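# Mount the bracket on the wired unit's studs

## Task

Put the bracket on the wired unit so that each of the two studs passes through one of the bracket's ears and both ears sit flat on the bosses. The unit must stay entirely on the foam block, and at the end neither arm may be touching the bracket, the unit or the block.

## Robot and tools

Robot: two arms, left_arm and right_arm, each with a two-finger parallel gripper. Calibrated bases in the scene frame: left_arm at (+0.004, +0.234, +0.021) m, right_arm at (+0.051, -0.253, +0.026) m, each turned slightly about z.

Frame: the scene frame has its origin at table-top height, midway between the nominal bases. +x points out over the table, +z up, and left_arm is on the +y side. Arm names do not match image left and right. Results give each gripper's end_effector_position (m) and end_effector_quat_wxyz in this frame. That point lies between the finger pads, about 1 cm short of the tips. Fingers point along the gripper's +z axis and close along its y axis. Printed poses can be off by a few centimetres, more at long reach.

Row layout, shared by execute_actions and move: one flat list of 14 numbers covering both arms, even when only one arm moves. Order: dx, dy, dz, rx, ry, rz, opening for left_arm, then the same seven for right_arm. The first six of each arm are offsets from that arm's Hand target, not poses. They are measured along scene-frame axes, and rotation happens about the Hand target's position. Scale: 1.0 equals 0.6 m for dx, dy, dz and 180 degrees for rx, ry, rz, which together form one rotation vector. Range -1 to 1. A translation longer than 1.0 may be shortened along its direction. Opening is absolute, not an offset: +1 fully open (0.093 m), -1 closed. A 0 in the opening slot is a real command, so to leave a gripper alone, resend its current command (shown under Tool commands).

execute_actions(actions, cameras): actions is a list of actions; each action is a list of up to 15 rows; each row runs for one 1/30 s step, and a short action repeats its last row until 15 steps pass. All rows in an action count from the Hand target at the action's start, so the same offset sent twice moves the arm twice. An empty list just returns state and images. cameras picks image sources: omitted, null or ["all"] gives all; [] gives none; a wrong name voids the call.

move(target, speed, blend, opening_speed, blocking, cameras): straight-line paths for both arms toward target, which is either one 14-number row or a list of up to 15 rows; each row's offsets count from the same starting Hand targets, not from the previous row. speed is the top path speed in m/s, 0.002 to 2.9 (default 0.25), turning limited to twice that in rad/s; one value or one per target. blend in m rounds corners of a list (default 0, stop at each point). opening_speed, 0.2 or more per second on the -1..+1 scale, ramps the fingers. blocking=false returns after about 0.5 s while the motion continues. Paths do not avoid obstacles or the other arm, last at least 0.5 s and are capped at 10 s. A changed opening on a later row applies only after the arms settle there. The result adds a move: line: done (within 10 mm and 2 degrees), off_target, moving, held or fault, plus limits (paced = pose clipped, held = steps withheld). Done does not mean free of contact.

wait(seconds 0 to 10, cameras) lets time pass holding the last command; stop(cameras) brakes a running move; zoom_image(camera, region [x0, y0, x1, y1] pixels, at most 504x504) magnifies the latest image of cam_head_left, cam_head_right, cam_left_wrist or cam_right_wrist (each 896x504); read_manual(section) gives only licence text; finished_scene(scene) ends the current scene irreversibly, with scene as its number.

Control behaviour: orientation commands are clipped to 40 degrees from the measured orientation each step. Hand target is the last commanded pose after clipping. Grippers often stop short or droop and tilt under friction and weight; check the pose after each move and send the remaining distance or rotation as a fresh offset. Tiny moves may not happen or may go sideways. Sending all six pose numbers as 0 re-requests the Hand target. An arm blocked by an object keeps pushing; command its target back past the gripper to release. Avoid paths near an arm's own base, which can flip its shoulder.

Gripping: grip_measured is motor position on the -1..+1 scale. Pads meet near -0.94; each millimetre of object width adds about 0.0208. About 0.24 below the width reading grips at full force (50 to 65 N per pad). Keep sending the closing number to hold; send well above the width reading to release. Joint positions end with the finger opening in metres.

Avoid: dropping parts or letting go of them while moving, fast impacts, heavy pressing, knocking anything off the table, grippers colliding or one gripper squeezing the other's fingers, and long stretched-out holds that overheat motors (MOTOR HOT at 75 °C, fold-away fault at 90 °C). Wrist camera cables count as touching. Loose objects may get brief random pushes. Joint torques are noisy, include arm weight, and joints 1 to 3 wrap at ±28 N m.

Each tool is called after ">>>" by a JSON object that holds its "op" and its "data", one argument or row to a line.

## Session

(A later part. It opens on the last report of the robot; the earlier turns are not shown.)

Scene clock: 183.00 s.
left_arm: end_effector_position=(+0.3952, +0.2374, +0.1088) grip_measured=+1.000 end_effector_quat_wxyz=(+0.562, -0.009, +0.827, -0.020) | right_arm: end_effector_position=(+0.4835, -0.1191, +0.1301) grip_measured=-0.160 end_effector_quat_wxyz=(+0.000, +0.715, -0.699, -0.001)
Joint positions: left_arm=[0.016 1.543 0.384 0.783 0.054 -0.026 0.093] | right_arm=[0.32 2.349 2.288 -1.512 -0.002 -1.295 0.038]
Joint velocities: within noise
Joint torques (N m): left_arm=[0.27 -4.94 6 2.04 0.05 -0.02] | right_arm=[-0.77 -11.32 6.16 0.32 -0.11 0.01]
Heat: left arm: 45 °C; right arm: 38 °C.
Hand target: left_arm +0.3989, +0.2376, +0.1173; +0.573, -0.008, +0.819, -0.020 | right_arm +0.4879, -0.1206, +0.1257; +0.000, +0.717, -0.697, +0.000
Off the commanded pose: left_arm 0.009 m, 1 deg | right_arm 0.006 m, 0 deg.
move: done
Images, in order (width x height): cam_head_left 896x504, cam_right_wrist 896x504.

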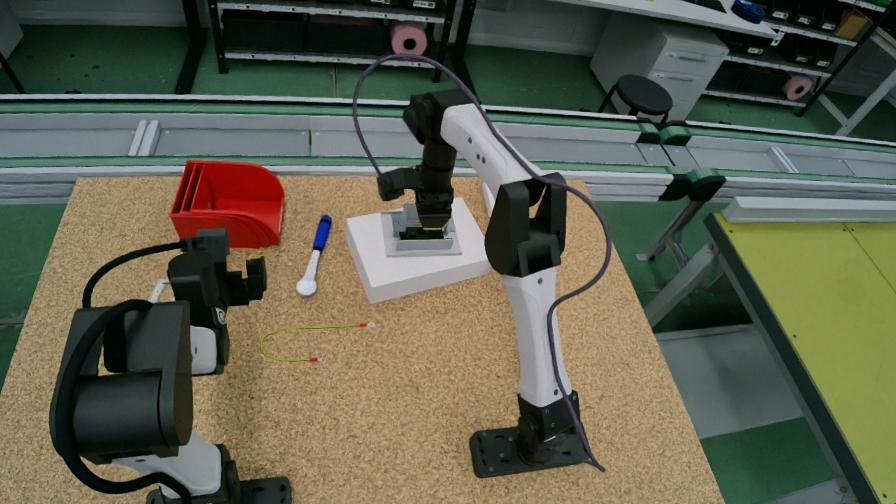

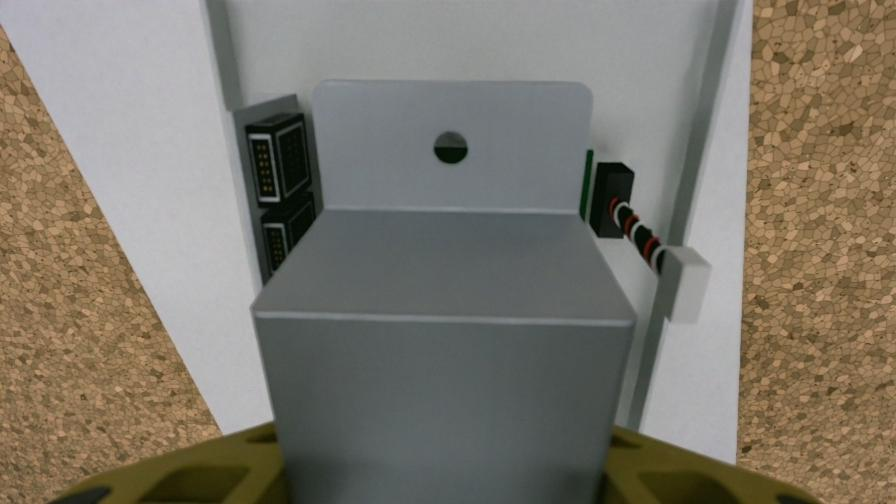

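>>> {"op": "zoom_image", "data": {
  "camera": "cam_head_left",
  "region": [380, 200, 470, 260]
}}

>>> {"op": "zoom_image", "data": {
  "camera": "cam_right_wrist",
  "region": [400, 100, 500, 190]
}}

Scaled by 5.600.

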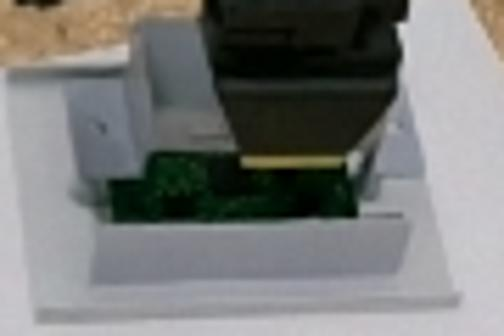

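Scaled by 5.040.

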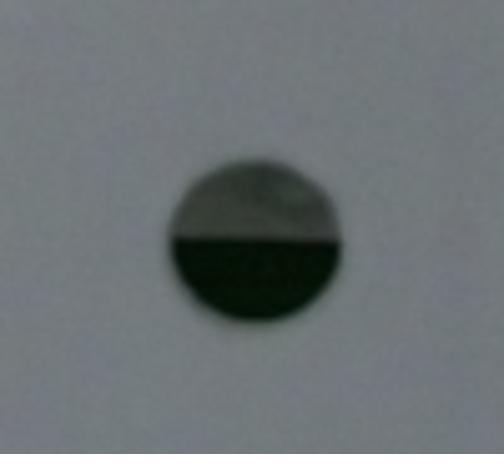

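>>> {"op": "move", "data": {
  "target": [-0.248,-0.43,0.005,-0.024,-0.137,-0.11,1,0,0,0,0,0,0,-0.3]
}}

>>> {"op": "zoom_image", "data": {
  "camera": "cam_left_wrist",
  "region": [300, 100, 700, 325]
}}

Scene clock: 226.90 s.
left_arm: end_effector_position=(+0.2443, -0.0080, +0.0769) grip_measured=+1.000 end_effector_quat_wxyz=(+0.623, +0.174, +0.760, -0.071) | right_arm: end_effector_position=(+0.4838, -0.1190, +0.1301) grip_measured=-0.160 end_effector_quat_wxyz=(+0.000, +0.715, -0.699, -0.001)
Joint positions: left_arm=[-1.162 1.886 0.208 1.37 -0.783 -0.109 0.093] | right_arm=[0.32 2.349 2.288 -1.511 -0.002 -1.295 0.038]
Joint velocities: within noise
Joint torques (N m): left_arm=[-0.24 -4.04 3.63 3.71 -0.3 0.08] | right_arm=[-0.81 -11.3 6.16 0.33 -0.11 0.01]
Heat: left arm: 48 °C; right arm: 43 °C.
Hand target: left_arm +0.2502, -0.0204, +0.1202; +0.721, +0.115, +0.667, -0.149 | right_arm +0.4878, -0.1206, +0.1257; +0.000, +0.717, -0.698, +0.000
Off the commanded pose: left_arm 0.046 m, 19 deg | right_arm 0.006 m, 0 deg.
joint sent to its limit (left arm) — joint 4 (wrist pitch), upper limit. The joint targets are off in position and orientation.
move: off_target (left_arm)

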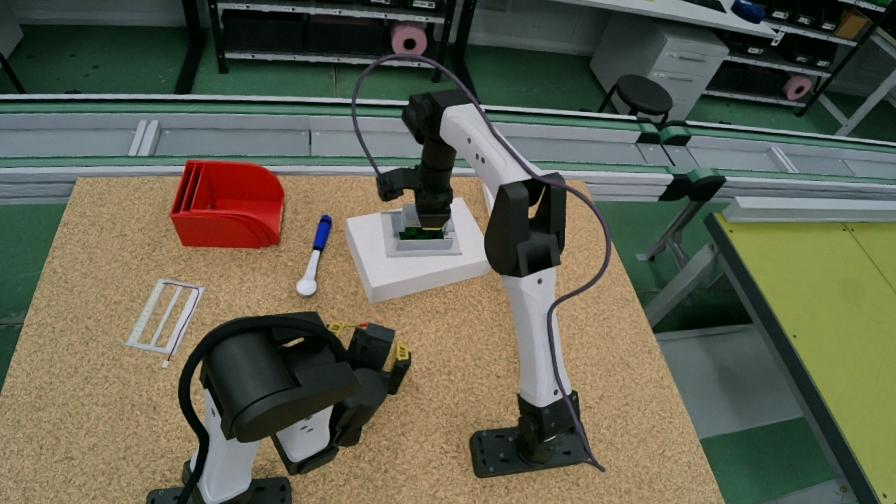

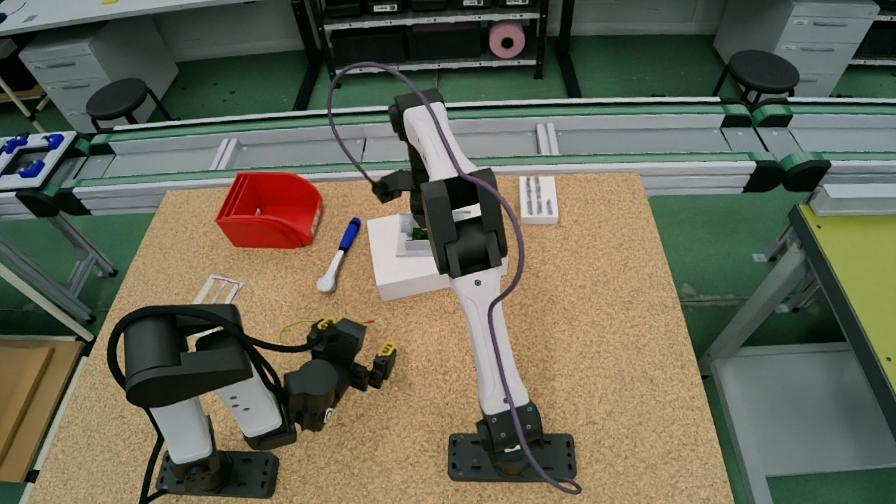

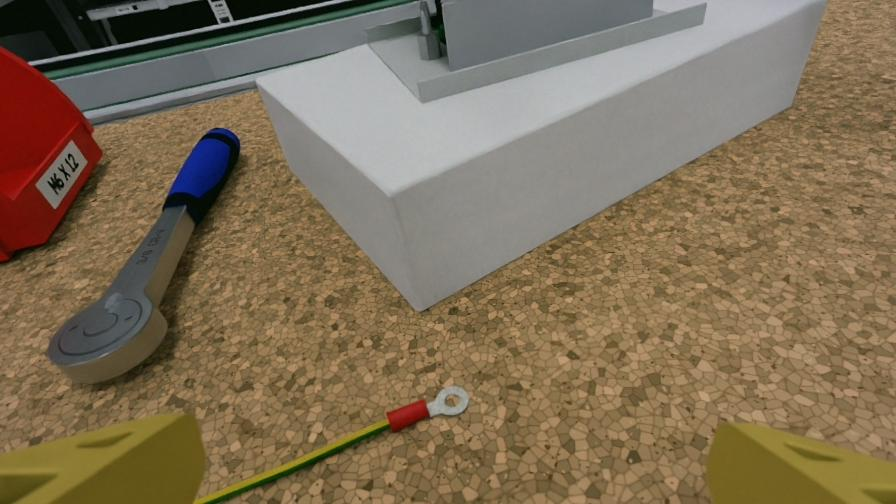

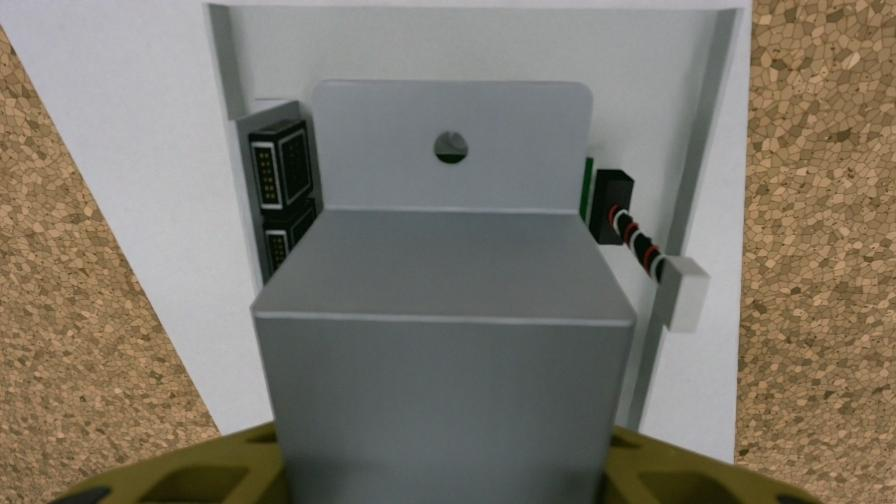

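Scaled by 1.260.

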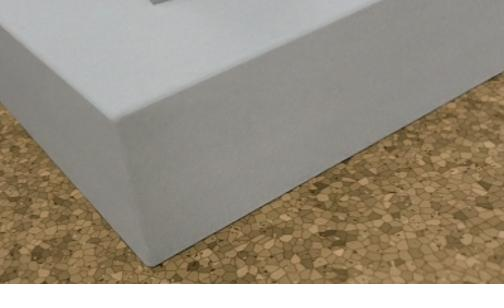

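>>> {"op": "move", "data": {
  "target": [0.117,0.233,0.067,0.057,0.061,-0.158,1,0,0,0,0,0,0,-0.3],
  "cameras": ["cam_left_wrist","cam_head_left","cam_right_wrist"]
}}

Scene clock: 242.70 s.
left_arm: end_effector_position=(+0.3158, +0.1203, +0.1465) grip_measured=+1.000 end_effector_quat_wxyz=(+0.569, +0.309, +0.710, -0.278) | right_arm: end_effector_position=(+0.4838, -0.1190, +0.1301) grip_measured=-0.160 end_effector_quat_wxyz=(+0.000, +0.715, -0.699, -0.001)
Joint positions: left_arm=[0.042 1.376 0.282 0.772 0.898 0.211 0.093] | right_arm=[0.32 2.349 2.288 -1.51 -0.002 -1.295 0.038]
Joint velocities: within noise
Joint torques (N m): left_arm=[0.28 -4.53 7.58 1.67 0.34 0.13] | right_arm=[-0.8 -11.3 6.17 0.32 -0.11 0.01]
Heat: left arm: 58 °C; right arm: 44 °C.
Hand target: left_arm +0.3204, +0.1193, +0.1604; +0.583, +0.323, +0.694, -0.272 | right_arm +0.4879, -0.1206, +0.1257; +0.000, +0.717, -0.698, +0.000
Off the commanded pose: left_arm 0.015 m, 3 deg | right_arm 0.006 m, 0 deg.
move: off_target (left_arm)
Images, in order (width x height): cam_head_left 896x504, cam_left_wrist 896x504, cam_right_wrist 896x504.

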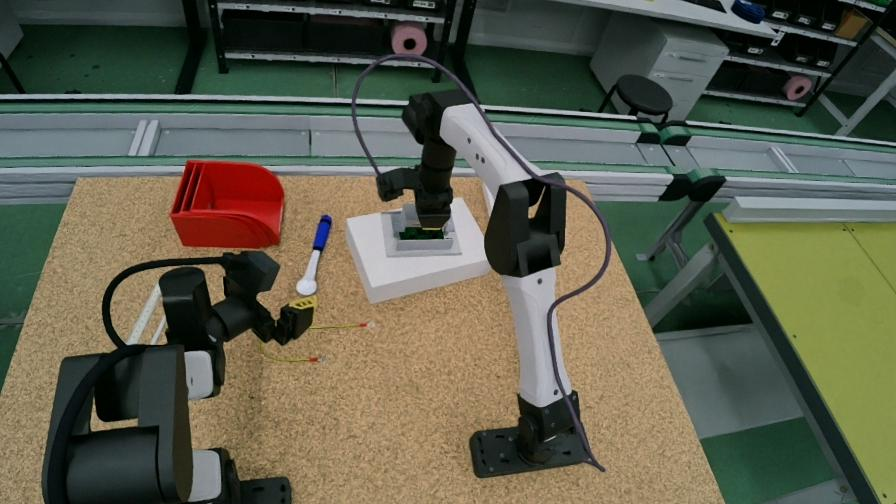

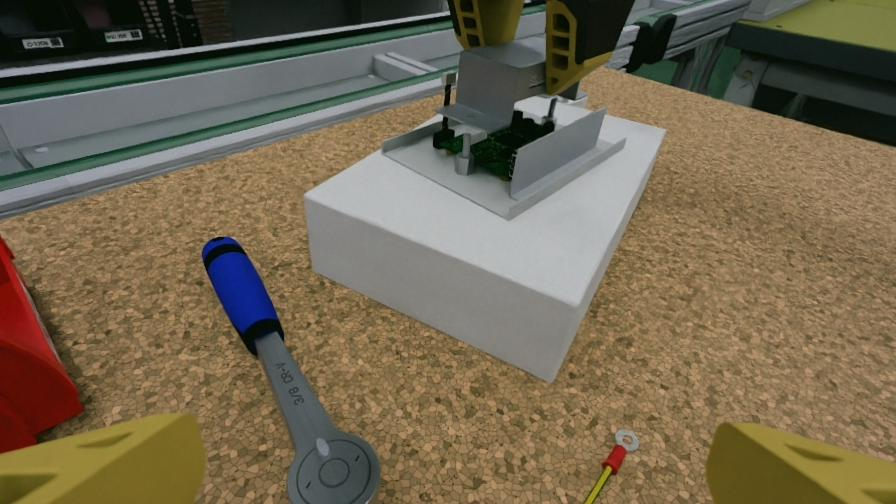

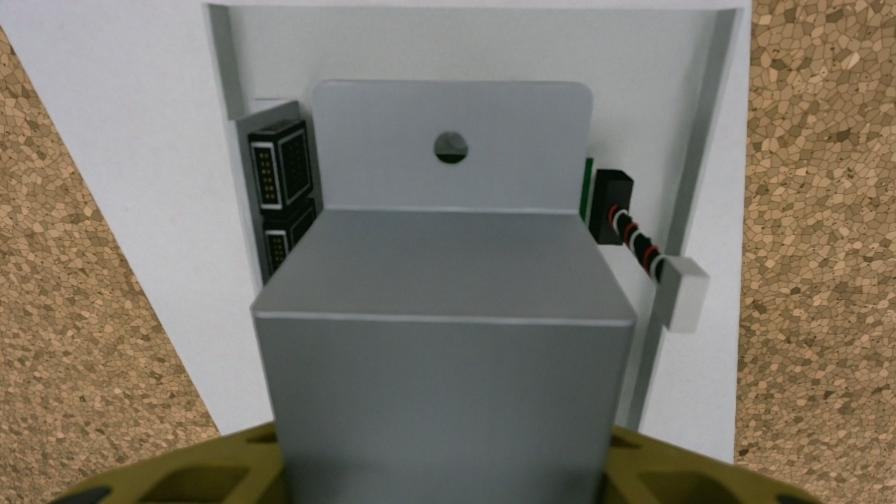

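Excellent view.

>>> {"op": "zoom_image", "data": {
  "camera": "cam_left_wrist",
  "region": [370, 30, 640, 220]
}}

Scaled by 1.867.

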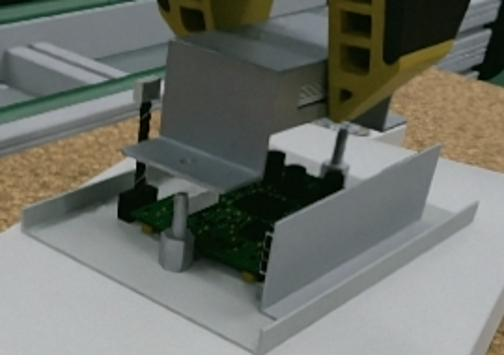

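>>> {"op": "move", "data": {
  "target": [0,0,0,0,0,0,1,0,0,-0.017,0,0,0,-0.3],
  "speed": 0.06,
  "cameras": ["cam_left_wrist","cam_right_wrist"]
}}

>>> {"op": "zoom_image", "data": {
  "camera": "cam_left_wrist",
  "region": [420, 60, 600, 200]
}}

>>> {"op": "zoom_image", "data": {
  "camera": "cam_right_wrist",
  "region": [400, 100, 500, 190]
}}

Scene clock: 261.93 s.
left_arm: end_effector_position=(+0.3157, +0.1203, +0.1464) grip_measured=+1.000 end_effector_quat_wxyz=(+0.569, +0.309, +0.710, -0.279) | right_arm: end_effector_position=(+0.4849, -0.1187, +0.1185) grip_measured=-0.160 end_effector_quat_wxyz=(+0.001, +0.716, -0.698, -0.001)
Joint positions: left_arm=[0.042 1.376 0.282 0.77 0.899 0.212 0.093] | right_arm=[0.32 2.349 2.242 -1.467 -0.002 -1.296 0.038]
Joint velocities: within noise
Joint torques (N m): left_arm=[0.29 -4.59 7.57 1.67 0.34 0.15] | right_arm=[-0.84 -12.23 5.42 0.37 -0.11 0.01]
Heat: left arm: 48 °C; right arm: 45 °C.
Hand target: left_arm +0.3204, +0.1193, +0.1605; +0.583, +0.323, +0.694, -0.272 | right_arm +0.4878, -0.1206, +0.1155; +0.000, +0.717, -0.698, +0.000
Off the commanded pose: left_arm 0.015 m, 3 deg | right_arm 0.005 m, 0 deg.
move: off_target (left_arm)
Images, in order (width x height): cam_left_wrist 896x504, cam_right_wrist 896x504.

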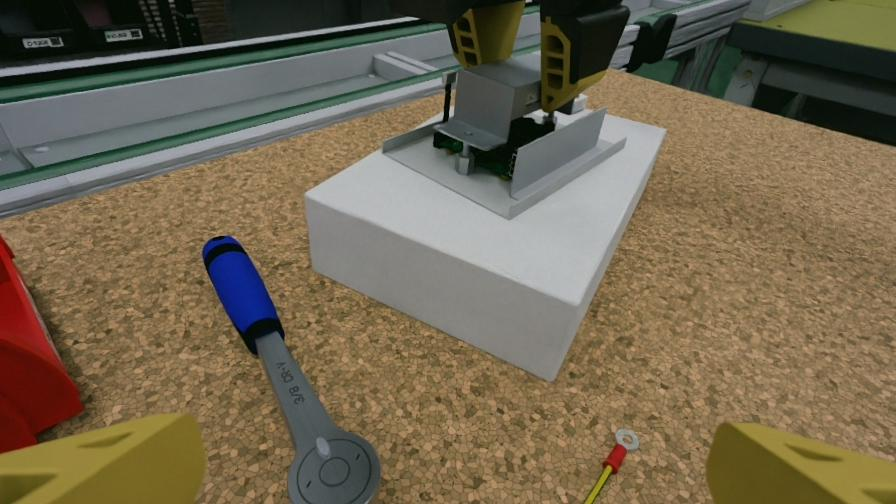

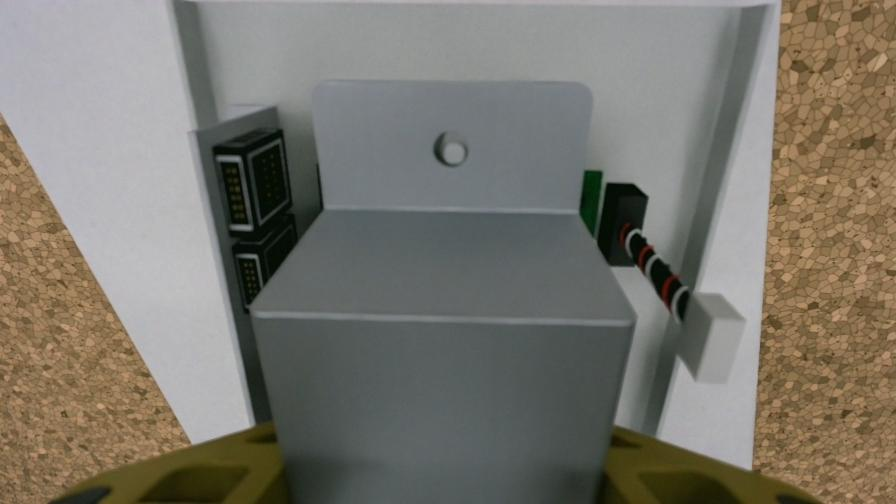

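Scaled by 2.800.

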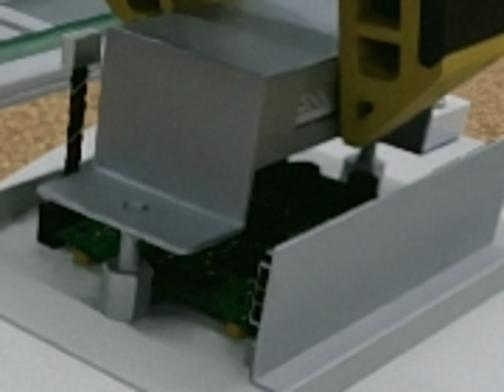

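Scaled by 5.040.

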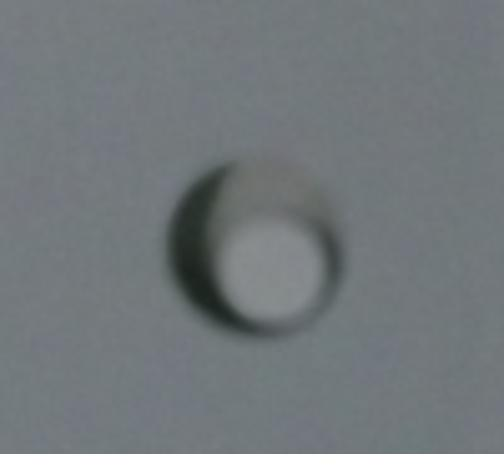

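>>> {"op": "move", "data": {
  "target": [0,0,0,0,0,0,1,0.0017,-0.003,0,0,0,0,-0.3],
  "speed": 0.04,
  "cameras": ["cam_left_wrist","cam_right_wrist"]
}}

>>> {"op": "zoom_image", "data": {
  "camera": "cam_right_wrist",
  "region": [400, 100, 500, 190]
}}

>>> {"op": "zoom_image", "data": {
  "camera": "cam_left_wrist",
  "region": [420, 60, 600, 200]
}}

Scene clock: 271.60 s.
left_arm: end_effector_position=(+0.3157, +0.1203, +0.1464) grip_measured=+1.000 end_effector_quat_wxyz=(+0.569, +0.309, +0.710, -0.279) | right_arm: end_effector_position=(+0.4856, -0.1200, +0.1185) grip_measured=-0.160 end_effector_quat_wxyz=(+0.000, +0.715, -0.699, -0.001)
Joint positions: left_arm=[0.042 1.376 0.282 0.77 0.899 0.212 0.093] | right_arm=[0.317 2.349 2.242 -1.466 -0.002 -1.297 0.038]
Joint velocities: within noise
Joint torques (N m): left_arm=[0.29 -4.6 7.58 1.67 0.34 0.14] | right_arm=[-0.94 -11.99 5.76 0.32 -0.11 -0.02]
Heat: left arm: 46 °C; right arm: 46 °C.
Hand target: left_arm +0.3204, +0.1193, +0.1605; +0.583, +0.323, +0.694, -0.272 | right_arm +0.4889, -0.1225, +0.1155; +0.000, +0.717, -0.698, +0.000
Off the commanded pose: left_arm 0.015 m, 3 deg | right_arm 0.005 m, 0 deg.
move: off_target (left_arm)
Images, in order (width x height): cam_left_wrist 896x504, cam_right_wrist 896x504.

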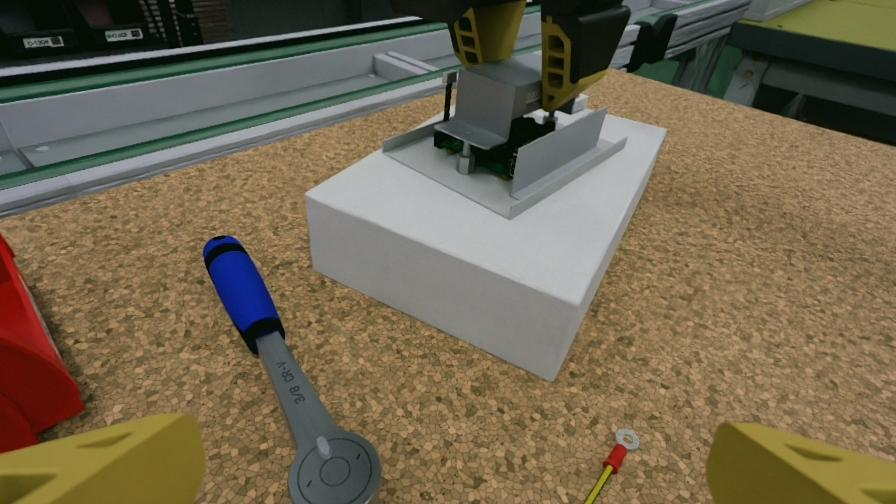

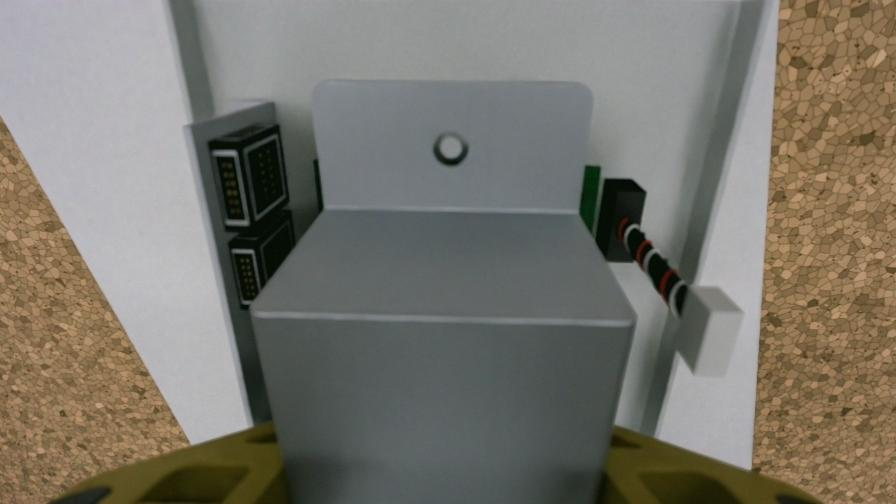

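Scaled by 5.040.

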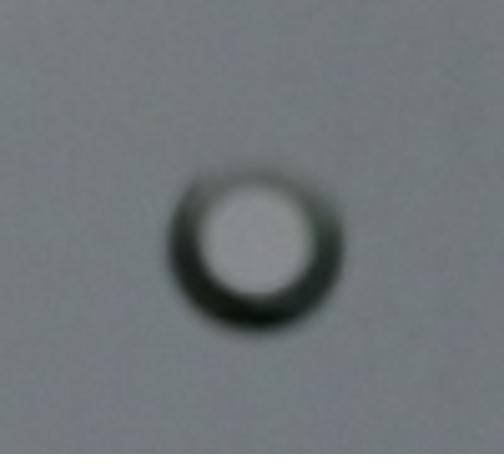

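Scaled by 2.800.

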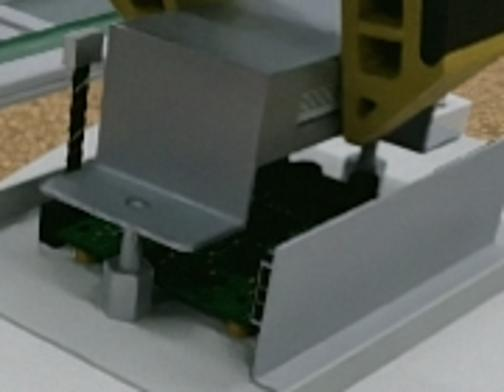

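>>> {"op": "move", "data": {
  "target": [0,0,0,0,0,0,1,0,0,-0.0085,0,0,0,-0.3],
  "speed": 0.03,
  "cameras": ["cam_left_wrist","cam_right_wrist","cam_head_right"]
}}

>>> {"op": "zoom_image", "data": {
  "camera": "cam_right_wrist",
  "region": [400, 100, 500, 190]
}}

>>> {"op": "zoom_image", "data": {
  "camera": "cam_left_wrist",
  "region": [420, 60, 600, 200]
}}

>>> {"op": "zoom_image", "data": {
  "camera": "cam_head_right",
  "region": [390, 190, 490, 260]
}}

Scene clock: 281.47 s.
left_arm: end_effector_position=(+0.3157, +0.1203, +0.1464) grip_measured=+1.000 end_effector_quat_wxyz=(+0.569, +0.309, +0.710, -0.279) | right_arm: end_effector_position=(+0.4855, -0.1200, +0.1131) grip_measured=-0.160 end_effector_quat_wxyz=(+0.002, +0.716, -0.698, -0.002)
Joint positions: left_arm=[0.042 1.376 0.282 0.77 0.899 0.212 0.093] | right_arm=[0.317 2.349 2.22 -1.447 -0.002 -1.299 0.038]
Joint velocities: within noise
Joint torques (N m): left_arm=[0.28 -4.59 7.58 1.67 0.34 0.15] | right_arm=[-0.94 -12.34 5.42 0.37 -0.11 0]
Heat: left arm: 45 °C; right arm: 46 °C.
Hand target: left_arm +0.3204, +0.1193, +0.1605; +0.583, +0.323, +0.694, -0.272 | right_arm +0.4889, -0.1225, +0.1104; +0.000, +0.717, -0.698, +0.000
Off the commanded pose: left_arm 0.015 m, 3 deg | right_arm 0.005 m, 0 deg.
move: off_target (left_arm)
Images, in order (width x height): cam_head_right 896x504, cam_left_wrist 896x504, cam_right_wrist 896x504.

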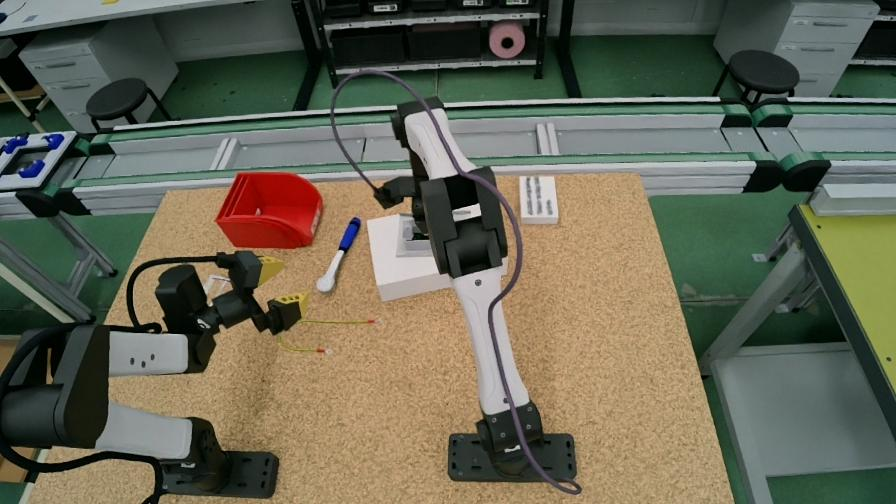

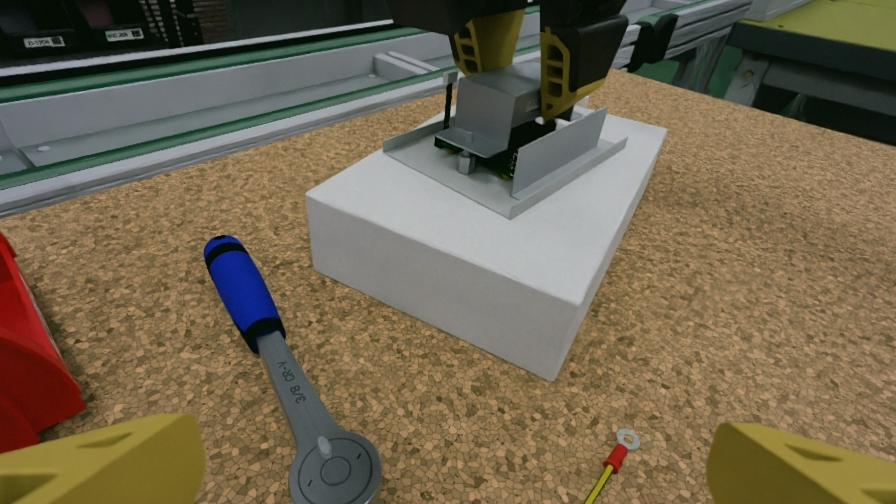

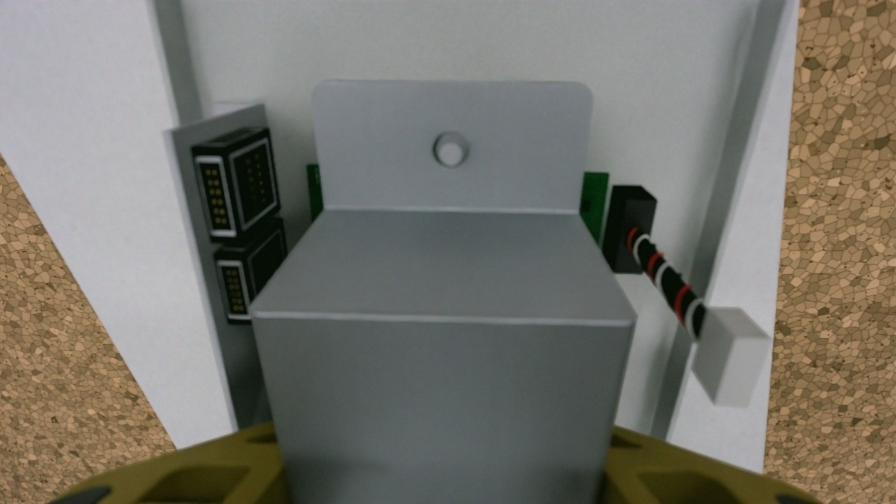

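Scaled by 5.040.

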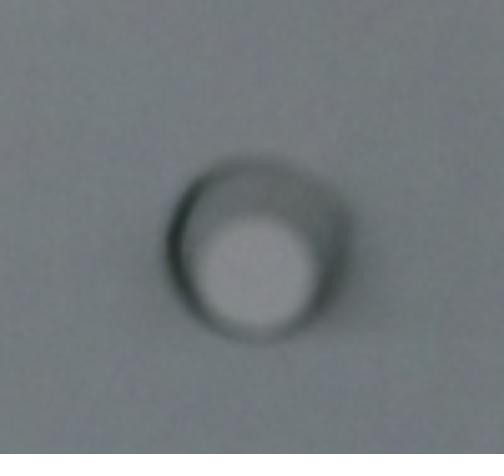

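Scaled by 2.800.

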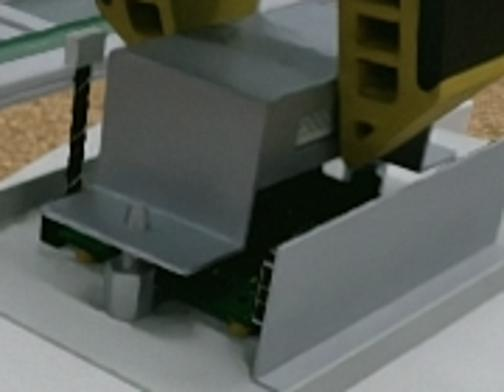

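Scaled by 5.040.

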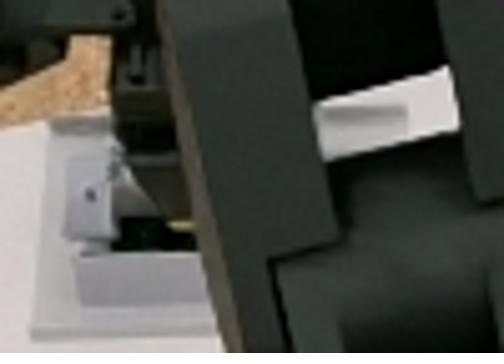

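>>> {"op": "move", "data": {
  "target": [0,0,0,0,0,0,1,0,0,-0.0085,0,0,0,-0.3],
  "speed": 0.02,
  "cameras": ["cam_left_wrist","cam_right_wrist"]
}}

>>> {"op": "zoom_image", "data": {
  "camera": "cam_left_wrist",
  "region": [420, 60, 600, 200]
}}

>>> {"op": "zoom_image", "data": {
  "camera": "cam_right_wrist",
  "region": [400, 100, 500, 190]
}}

Scene clock: 287.33 s.
left_arm: end_effector_position=(+0.3157, +0.1203, +0.1463) grip_measured=+1.000 end_effector_quat_wxyz=(+0.568, +0.309, +0.710, -0.279) | right_arm: end_effector_position=(+0.4857, -0.1200, +0.1080) grip_measured=-0.160 end_effector_quat_wxyz=(+0.002, +0.716, -0.698, -0.002)
Joint positions: left_arm=[0.042 1.376 0.282 0.77 0.899 0.212 0.093] | right_arm=[0.317 2.349 2.2 -1.428 -0.002 -1.299 0.038]
Joint velocities: within noise
Joint torques (N m): left_arm=[0.29 -4.6 7.58 1.67 0.34 0.14] | right_arm=[-0.94 -12.6 5.09 0.41 -0.11 0]
Heat: left arm: 44 °C; right arm: 47 °C.
Hand target: left_arm +0.3204, +0.1193, +0.1605; +0.583, +0.323, +0.694, -0.272 | right_arm +0.4889, -0.1225, +0.1053; +0.000, +0.716, -0.698, +0.000
Off the commanded pose: left_arm 0.015 m, 3 deg | right_arm 0.005 m, 0 deg.
move: off_target (left_arm)
Images, in order (width x height): cam_left_wrist 896x504, cam_right_wrist 896x504.

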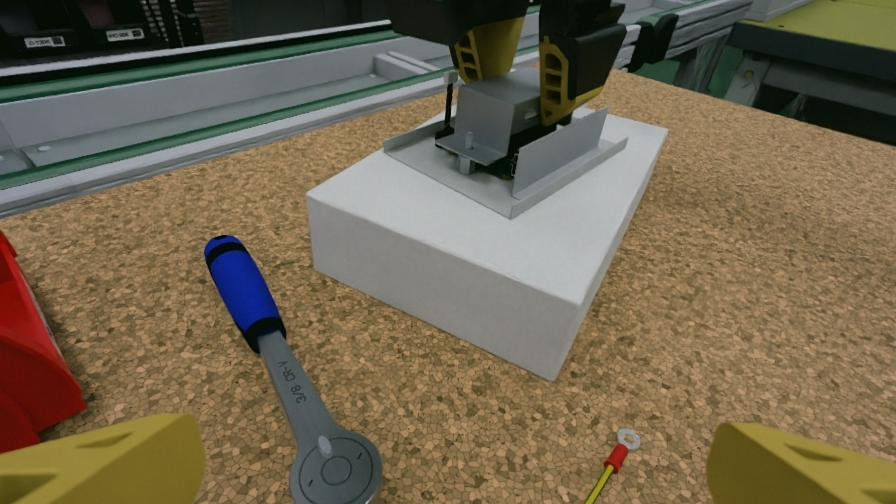

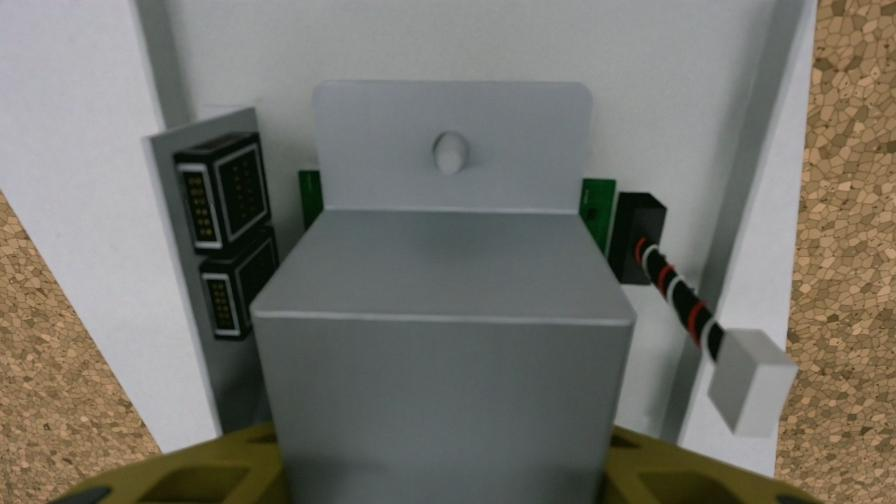

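Scaled by 2.800.

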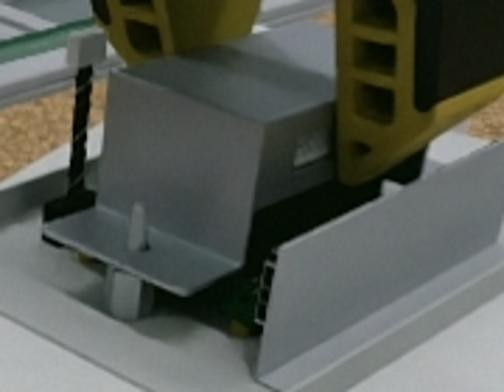

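Scaled by 5.040.

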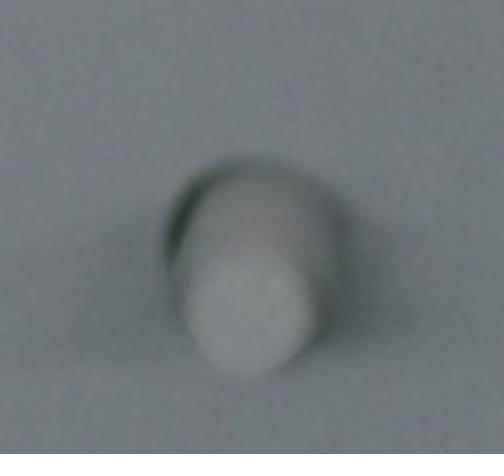

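>>> {"op": "move", "data": {
  "target": [0,0,0,0,0,0,1,0,0,-0.006,0,0,0,-0.3],
  "speed": 0.02,
  "cameras": ["cam_left_wrist","cam_right_wrist"]
}}

>>> {"op": "zoom_image", "data": {
  "camera": "cam_left_wrist",
  "region": [420, 60, 600, 200]
}}

Scene clock: 292.93 s.
left_arm: end_effector_position=(+0.3157, +0.1203, +0.1463) grip_measured=+1.000 end_effector_quat_wxyz=(+0.568, +0.309, +0.710, -0.279) | right_arm: end_effector_position=(+0.4856, -0.1200, +0.1067) grip_measured=-0.160 end_effector_quat_wxyz=(+0.003, +0.716, -0.699, -0.002)
Joint positions: left_arm=[0.042 1.376 0.282 0.77 0.899 0.212 0.093] | right_arm=[0.317 2.349 2.195 -1.424 -0.002 -1.298 0.038]
Joint velocities: within noise
Joint torques (N m): left_arm=[0.27 -4.59 7.57 1.67 0.34 0.14] | right_arm=[-0.94 -12.72 4.21 0.53 -0.11 0]
Heat: left arm: 44 °C; right arm: 47 °C.
Hand target: left_arm +0.3204, +0.1193, +0.1605; +0.583, +0.323, +0.694, -0.272 | right_arm +0.4889, -0.1225, +0.1017; +0.000, +0.716, -0.698, +0.000
Off the commanded pose: left_arm 0.015 m, 3 deg | right_arm 0.007 m, 0 deg.
move: off_target (left_arm)
Images, in order (width x height): cam_left_wrist 896x504, cam_right_wrist 896x504.

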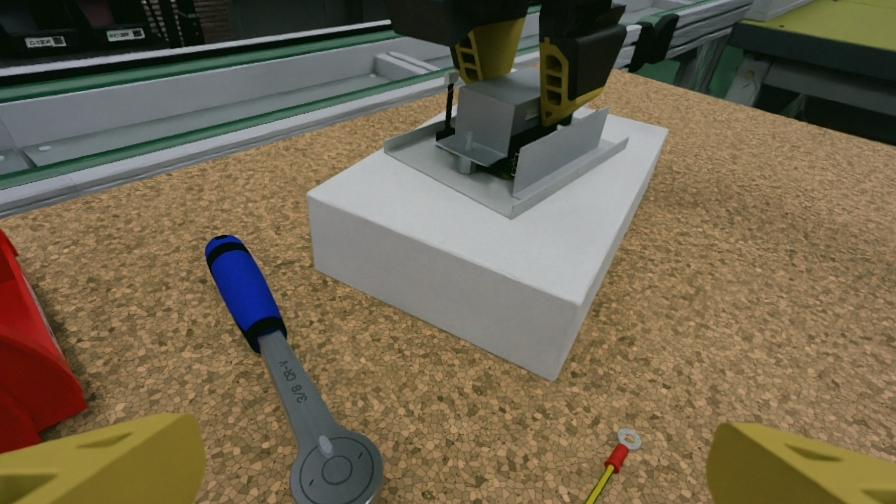

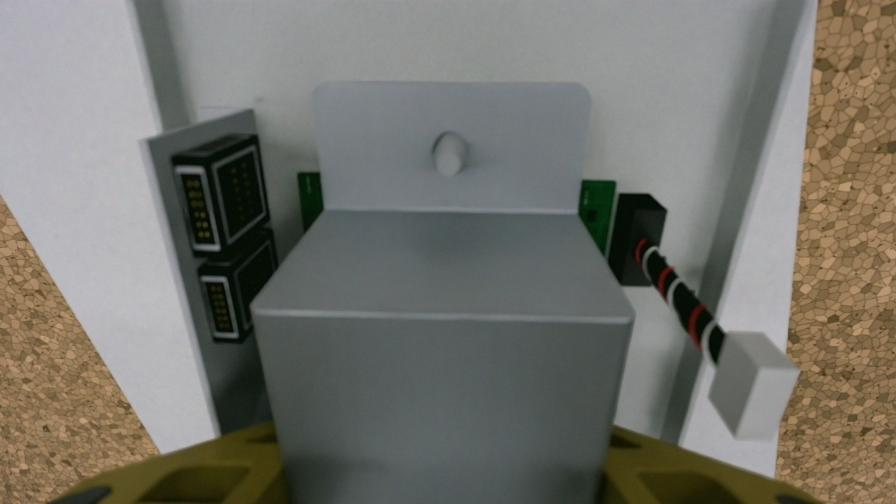

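Scaled by 2.800.

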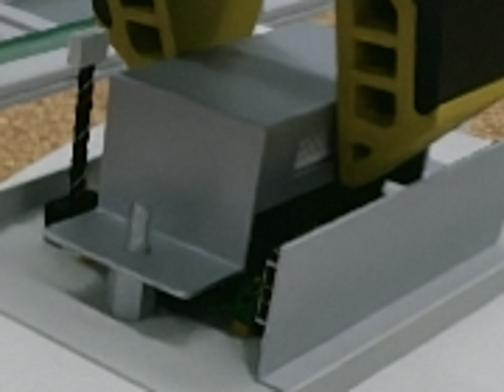

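>>> {"op": "move", "data": {
  "target": [0,0,0,0,0,0,1,0,0,0.003,0,0,0,-0.3],
  "speed": 0.02,
  "cameras": []
}}

>>> {"op": "move", "data": {
  "target": [0,0,0,0,0,0,1,0,0,0,0,0,0,0.25],
  "opening_speed": 0.3,
  "cameras": ["cam_left_wrist","cam_right_wrist"]
}}

>>> {"op": "zoom_image", "data": {
  "camera": "cam_left_wrist",
  "region": [420, 40, 600, 200]
}}

Scene clock: 309.13 s.
left_arm: end_effector_position=(+0.3157, +0.1203, +0.1463) grip_measured=+1.000 end_effector_quat_wxyz=(+0.568, +0.309, +0.710, -0.279) | right_arm: end_effector_position=(+0.4856, -0.1200, +0.1067) grip_measured=-0.160 end_effector_quat_wxyz=(+0.003, +0.716, -0.699, -0.002)
Joint positions: left_arm=[0.042 1.376 0.282 0.77 0.899 0.212 0.093] | right_arm=[0.317 2.349 2.195 -1.424 -0.002 -1.298 0.038]
Joint velocities: within noise
Joint torques (N m): left_arm=[0.27 -4.6 7.6 1.68 0.34 0.14] | right_arm=[-0.92 -12.67 4.82 0.45 -0.11 0]
Heat: left arm: 44 °C; right arm: 49 °C.
Hand target: left_arm +0.3204, +0.1193, +0.1605; +0.583, +0.323, +0.694, -0.272 | right_arm +0.4889, -0.1225, +0.1035; +0.000, +0.717, -0.698, +0.000
Off the commanded pose: left_arm 0.015 m, 3 deg | right_arm 0.005 m, 0 deg.
move: off_target (left_arm)
No camera images: "cameras" was empty.

Scene clock: 311.17 s.
left_arm: end_effector_position=(+0.3157, +0.1203, +0.1463) grip_measured=+1.000 end_effector_quat_wxyz=(+0.568, +0.309, +0.710, -0.279) | right_arm: end_effector_position=(+0.4868, -0.1196, +0.1058) grip_measured=+0.247 end_effector_quat_wxyz=(+0.001, +0.716, -0.698, -0.001)
Joint positions: left_arm=[0.042 1.376 0.282 0.77 0.899 0.212 0.093] | right_arm=[0.317 2.349 2.191 -1.415 -0.002 -1.3 0.057]
Joint velocities: within noise
Joint torques (N m): left_arm=[0.28 -4.59 7.57 1.67 0.34 0.14] | right_arm=[-0.94 -12.68 5.14 0.36 -0.11 0.01]
Heat: left arm: 44 °C; right arm: 49 °C.
Hand target: left_arm +0.3204, +0.1193, +0.1605; +0.583, +0.324, +0.694, -0.272 | right_arm +0.4890, -0.1225, +0.1035; -0.001, +0.716, -0.698, +0.000
Off the commanded pose: left_arm 0.015 m, 3 deg | right_arm 0.004 m, 0 deg.
move: off_target (left_arm)
Images, in order (width x height): cam_left_wrist 896x504, cam_right_wrist 896x504.

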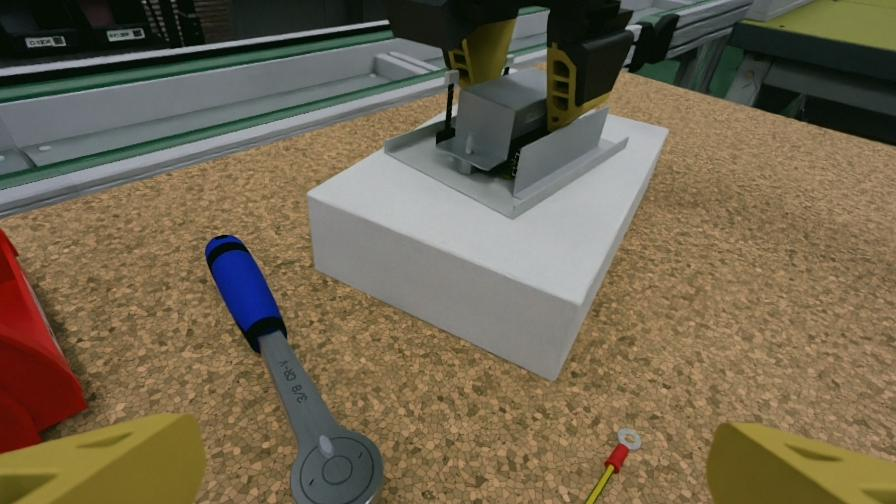

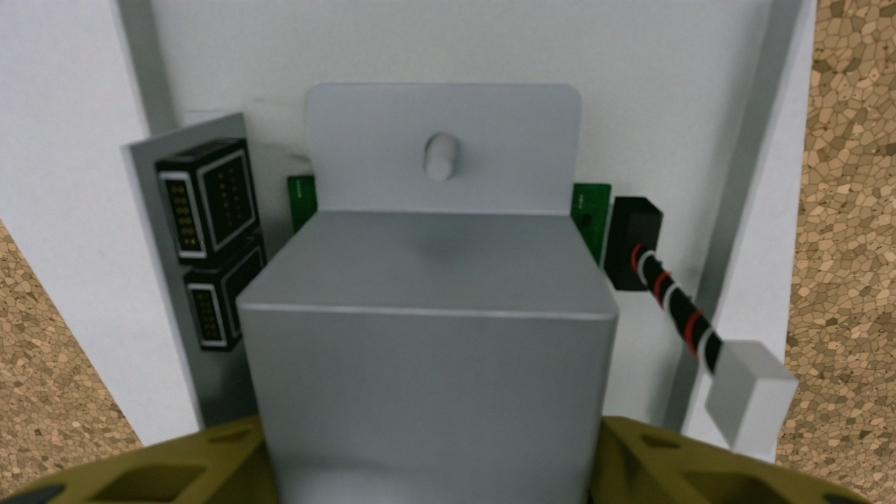

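Scaled by 2.800.

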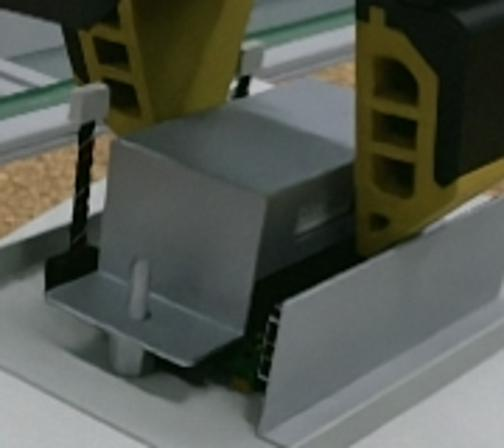

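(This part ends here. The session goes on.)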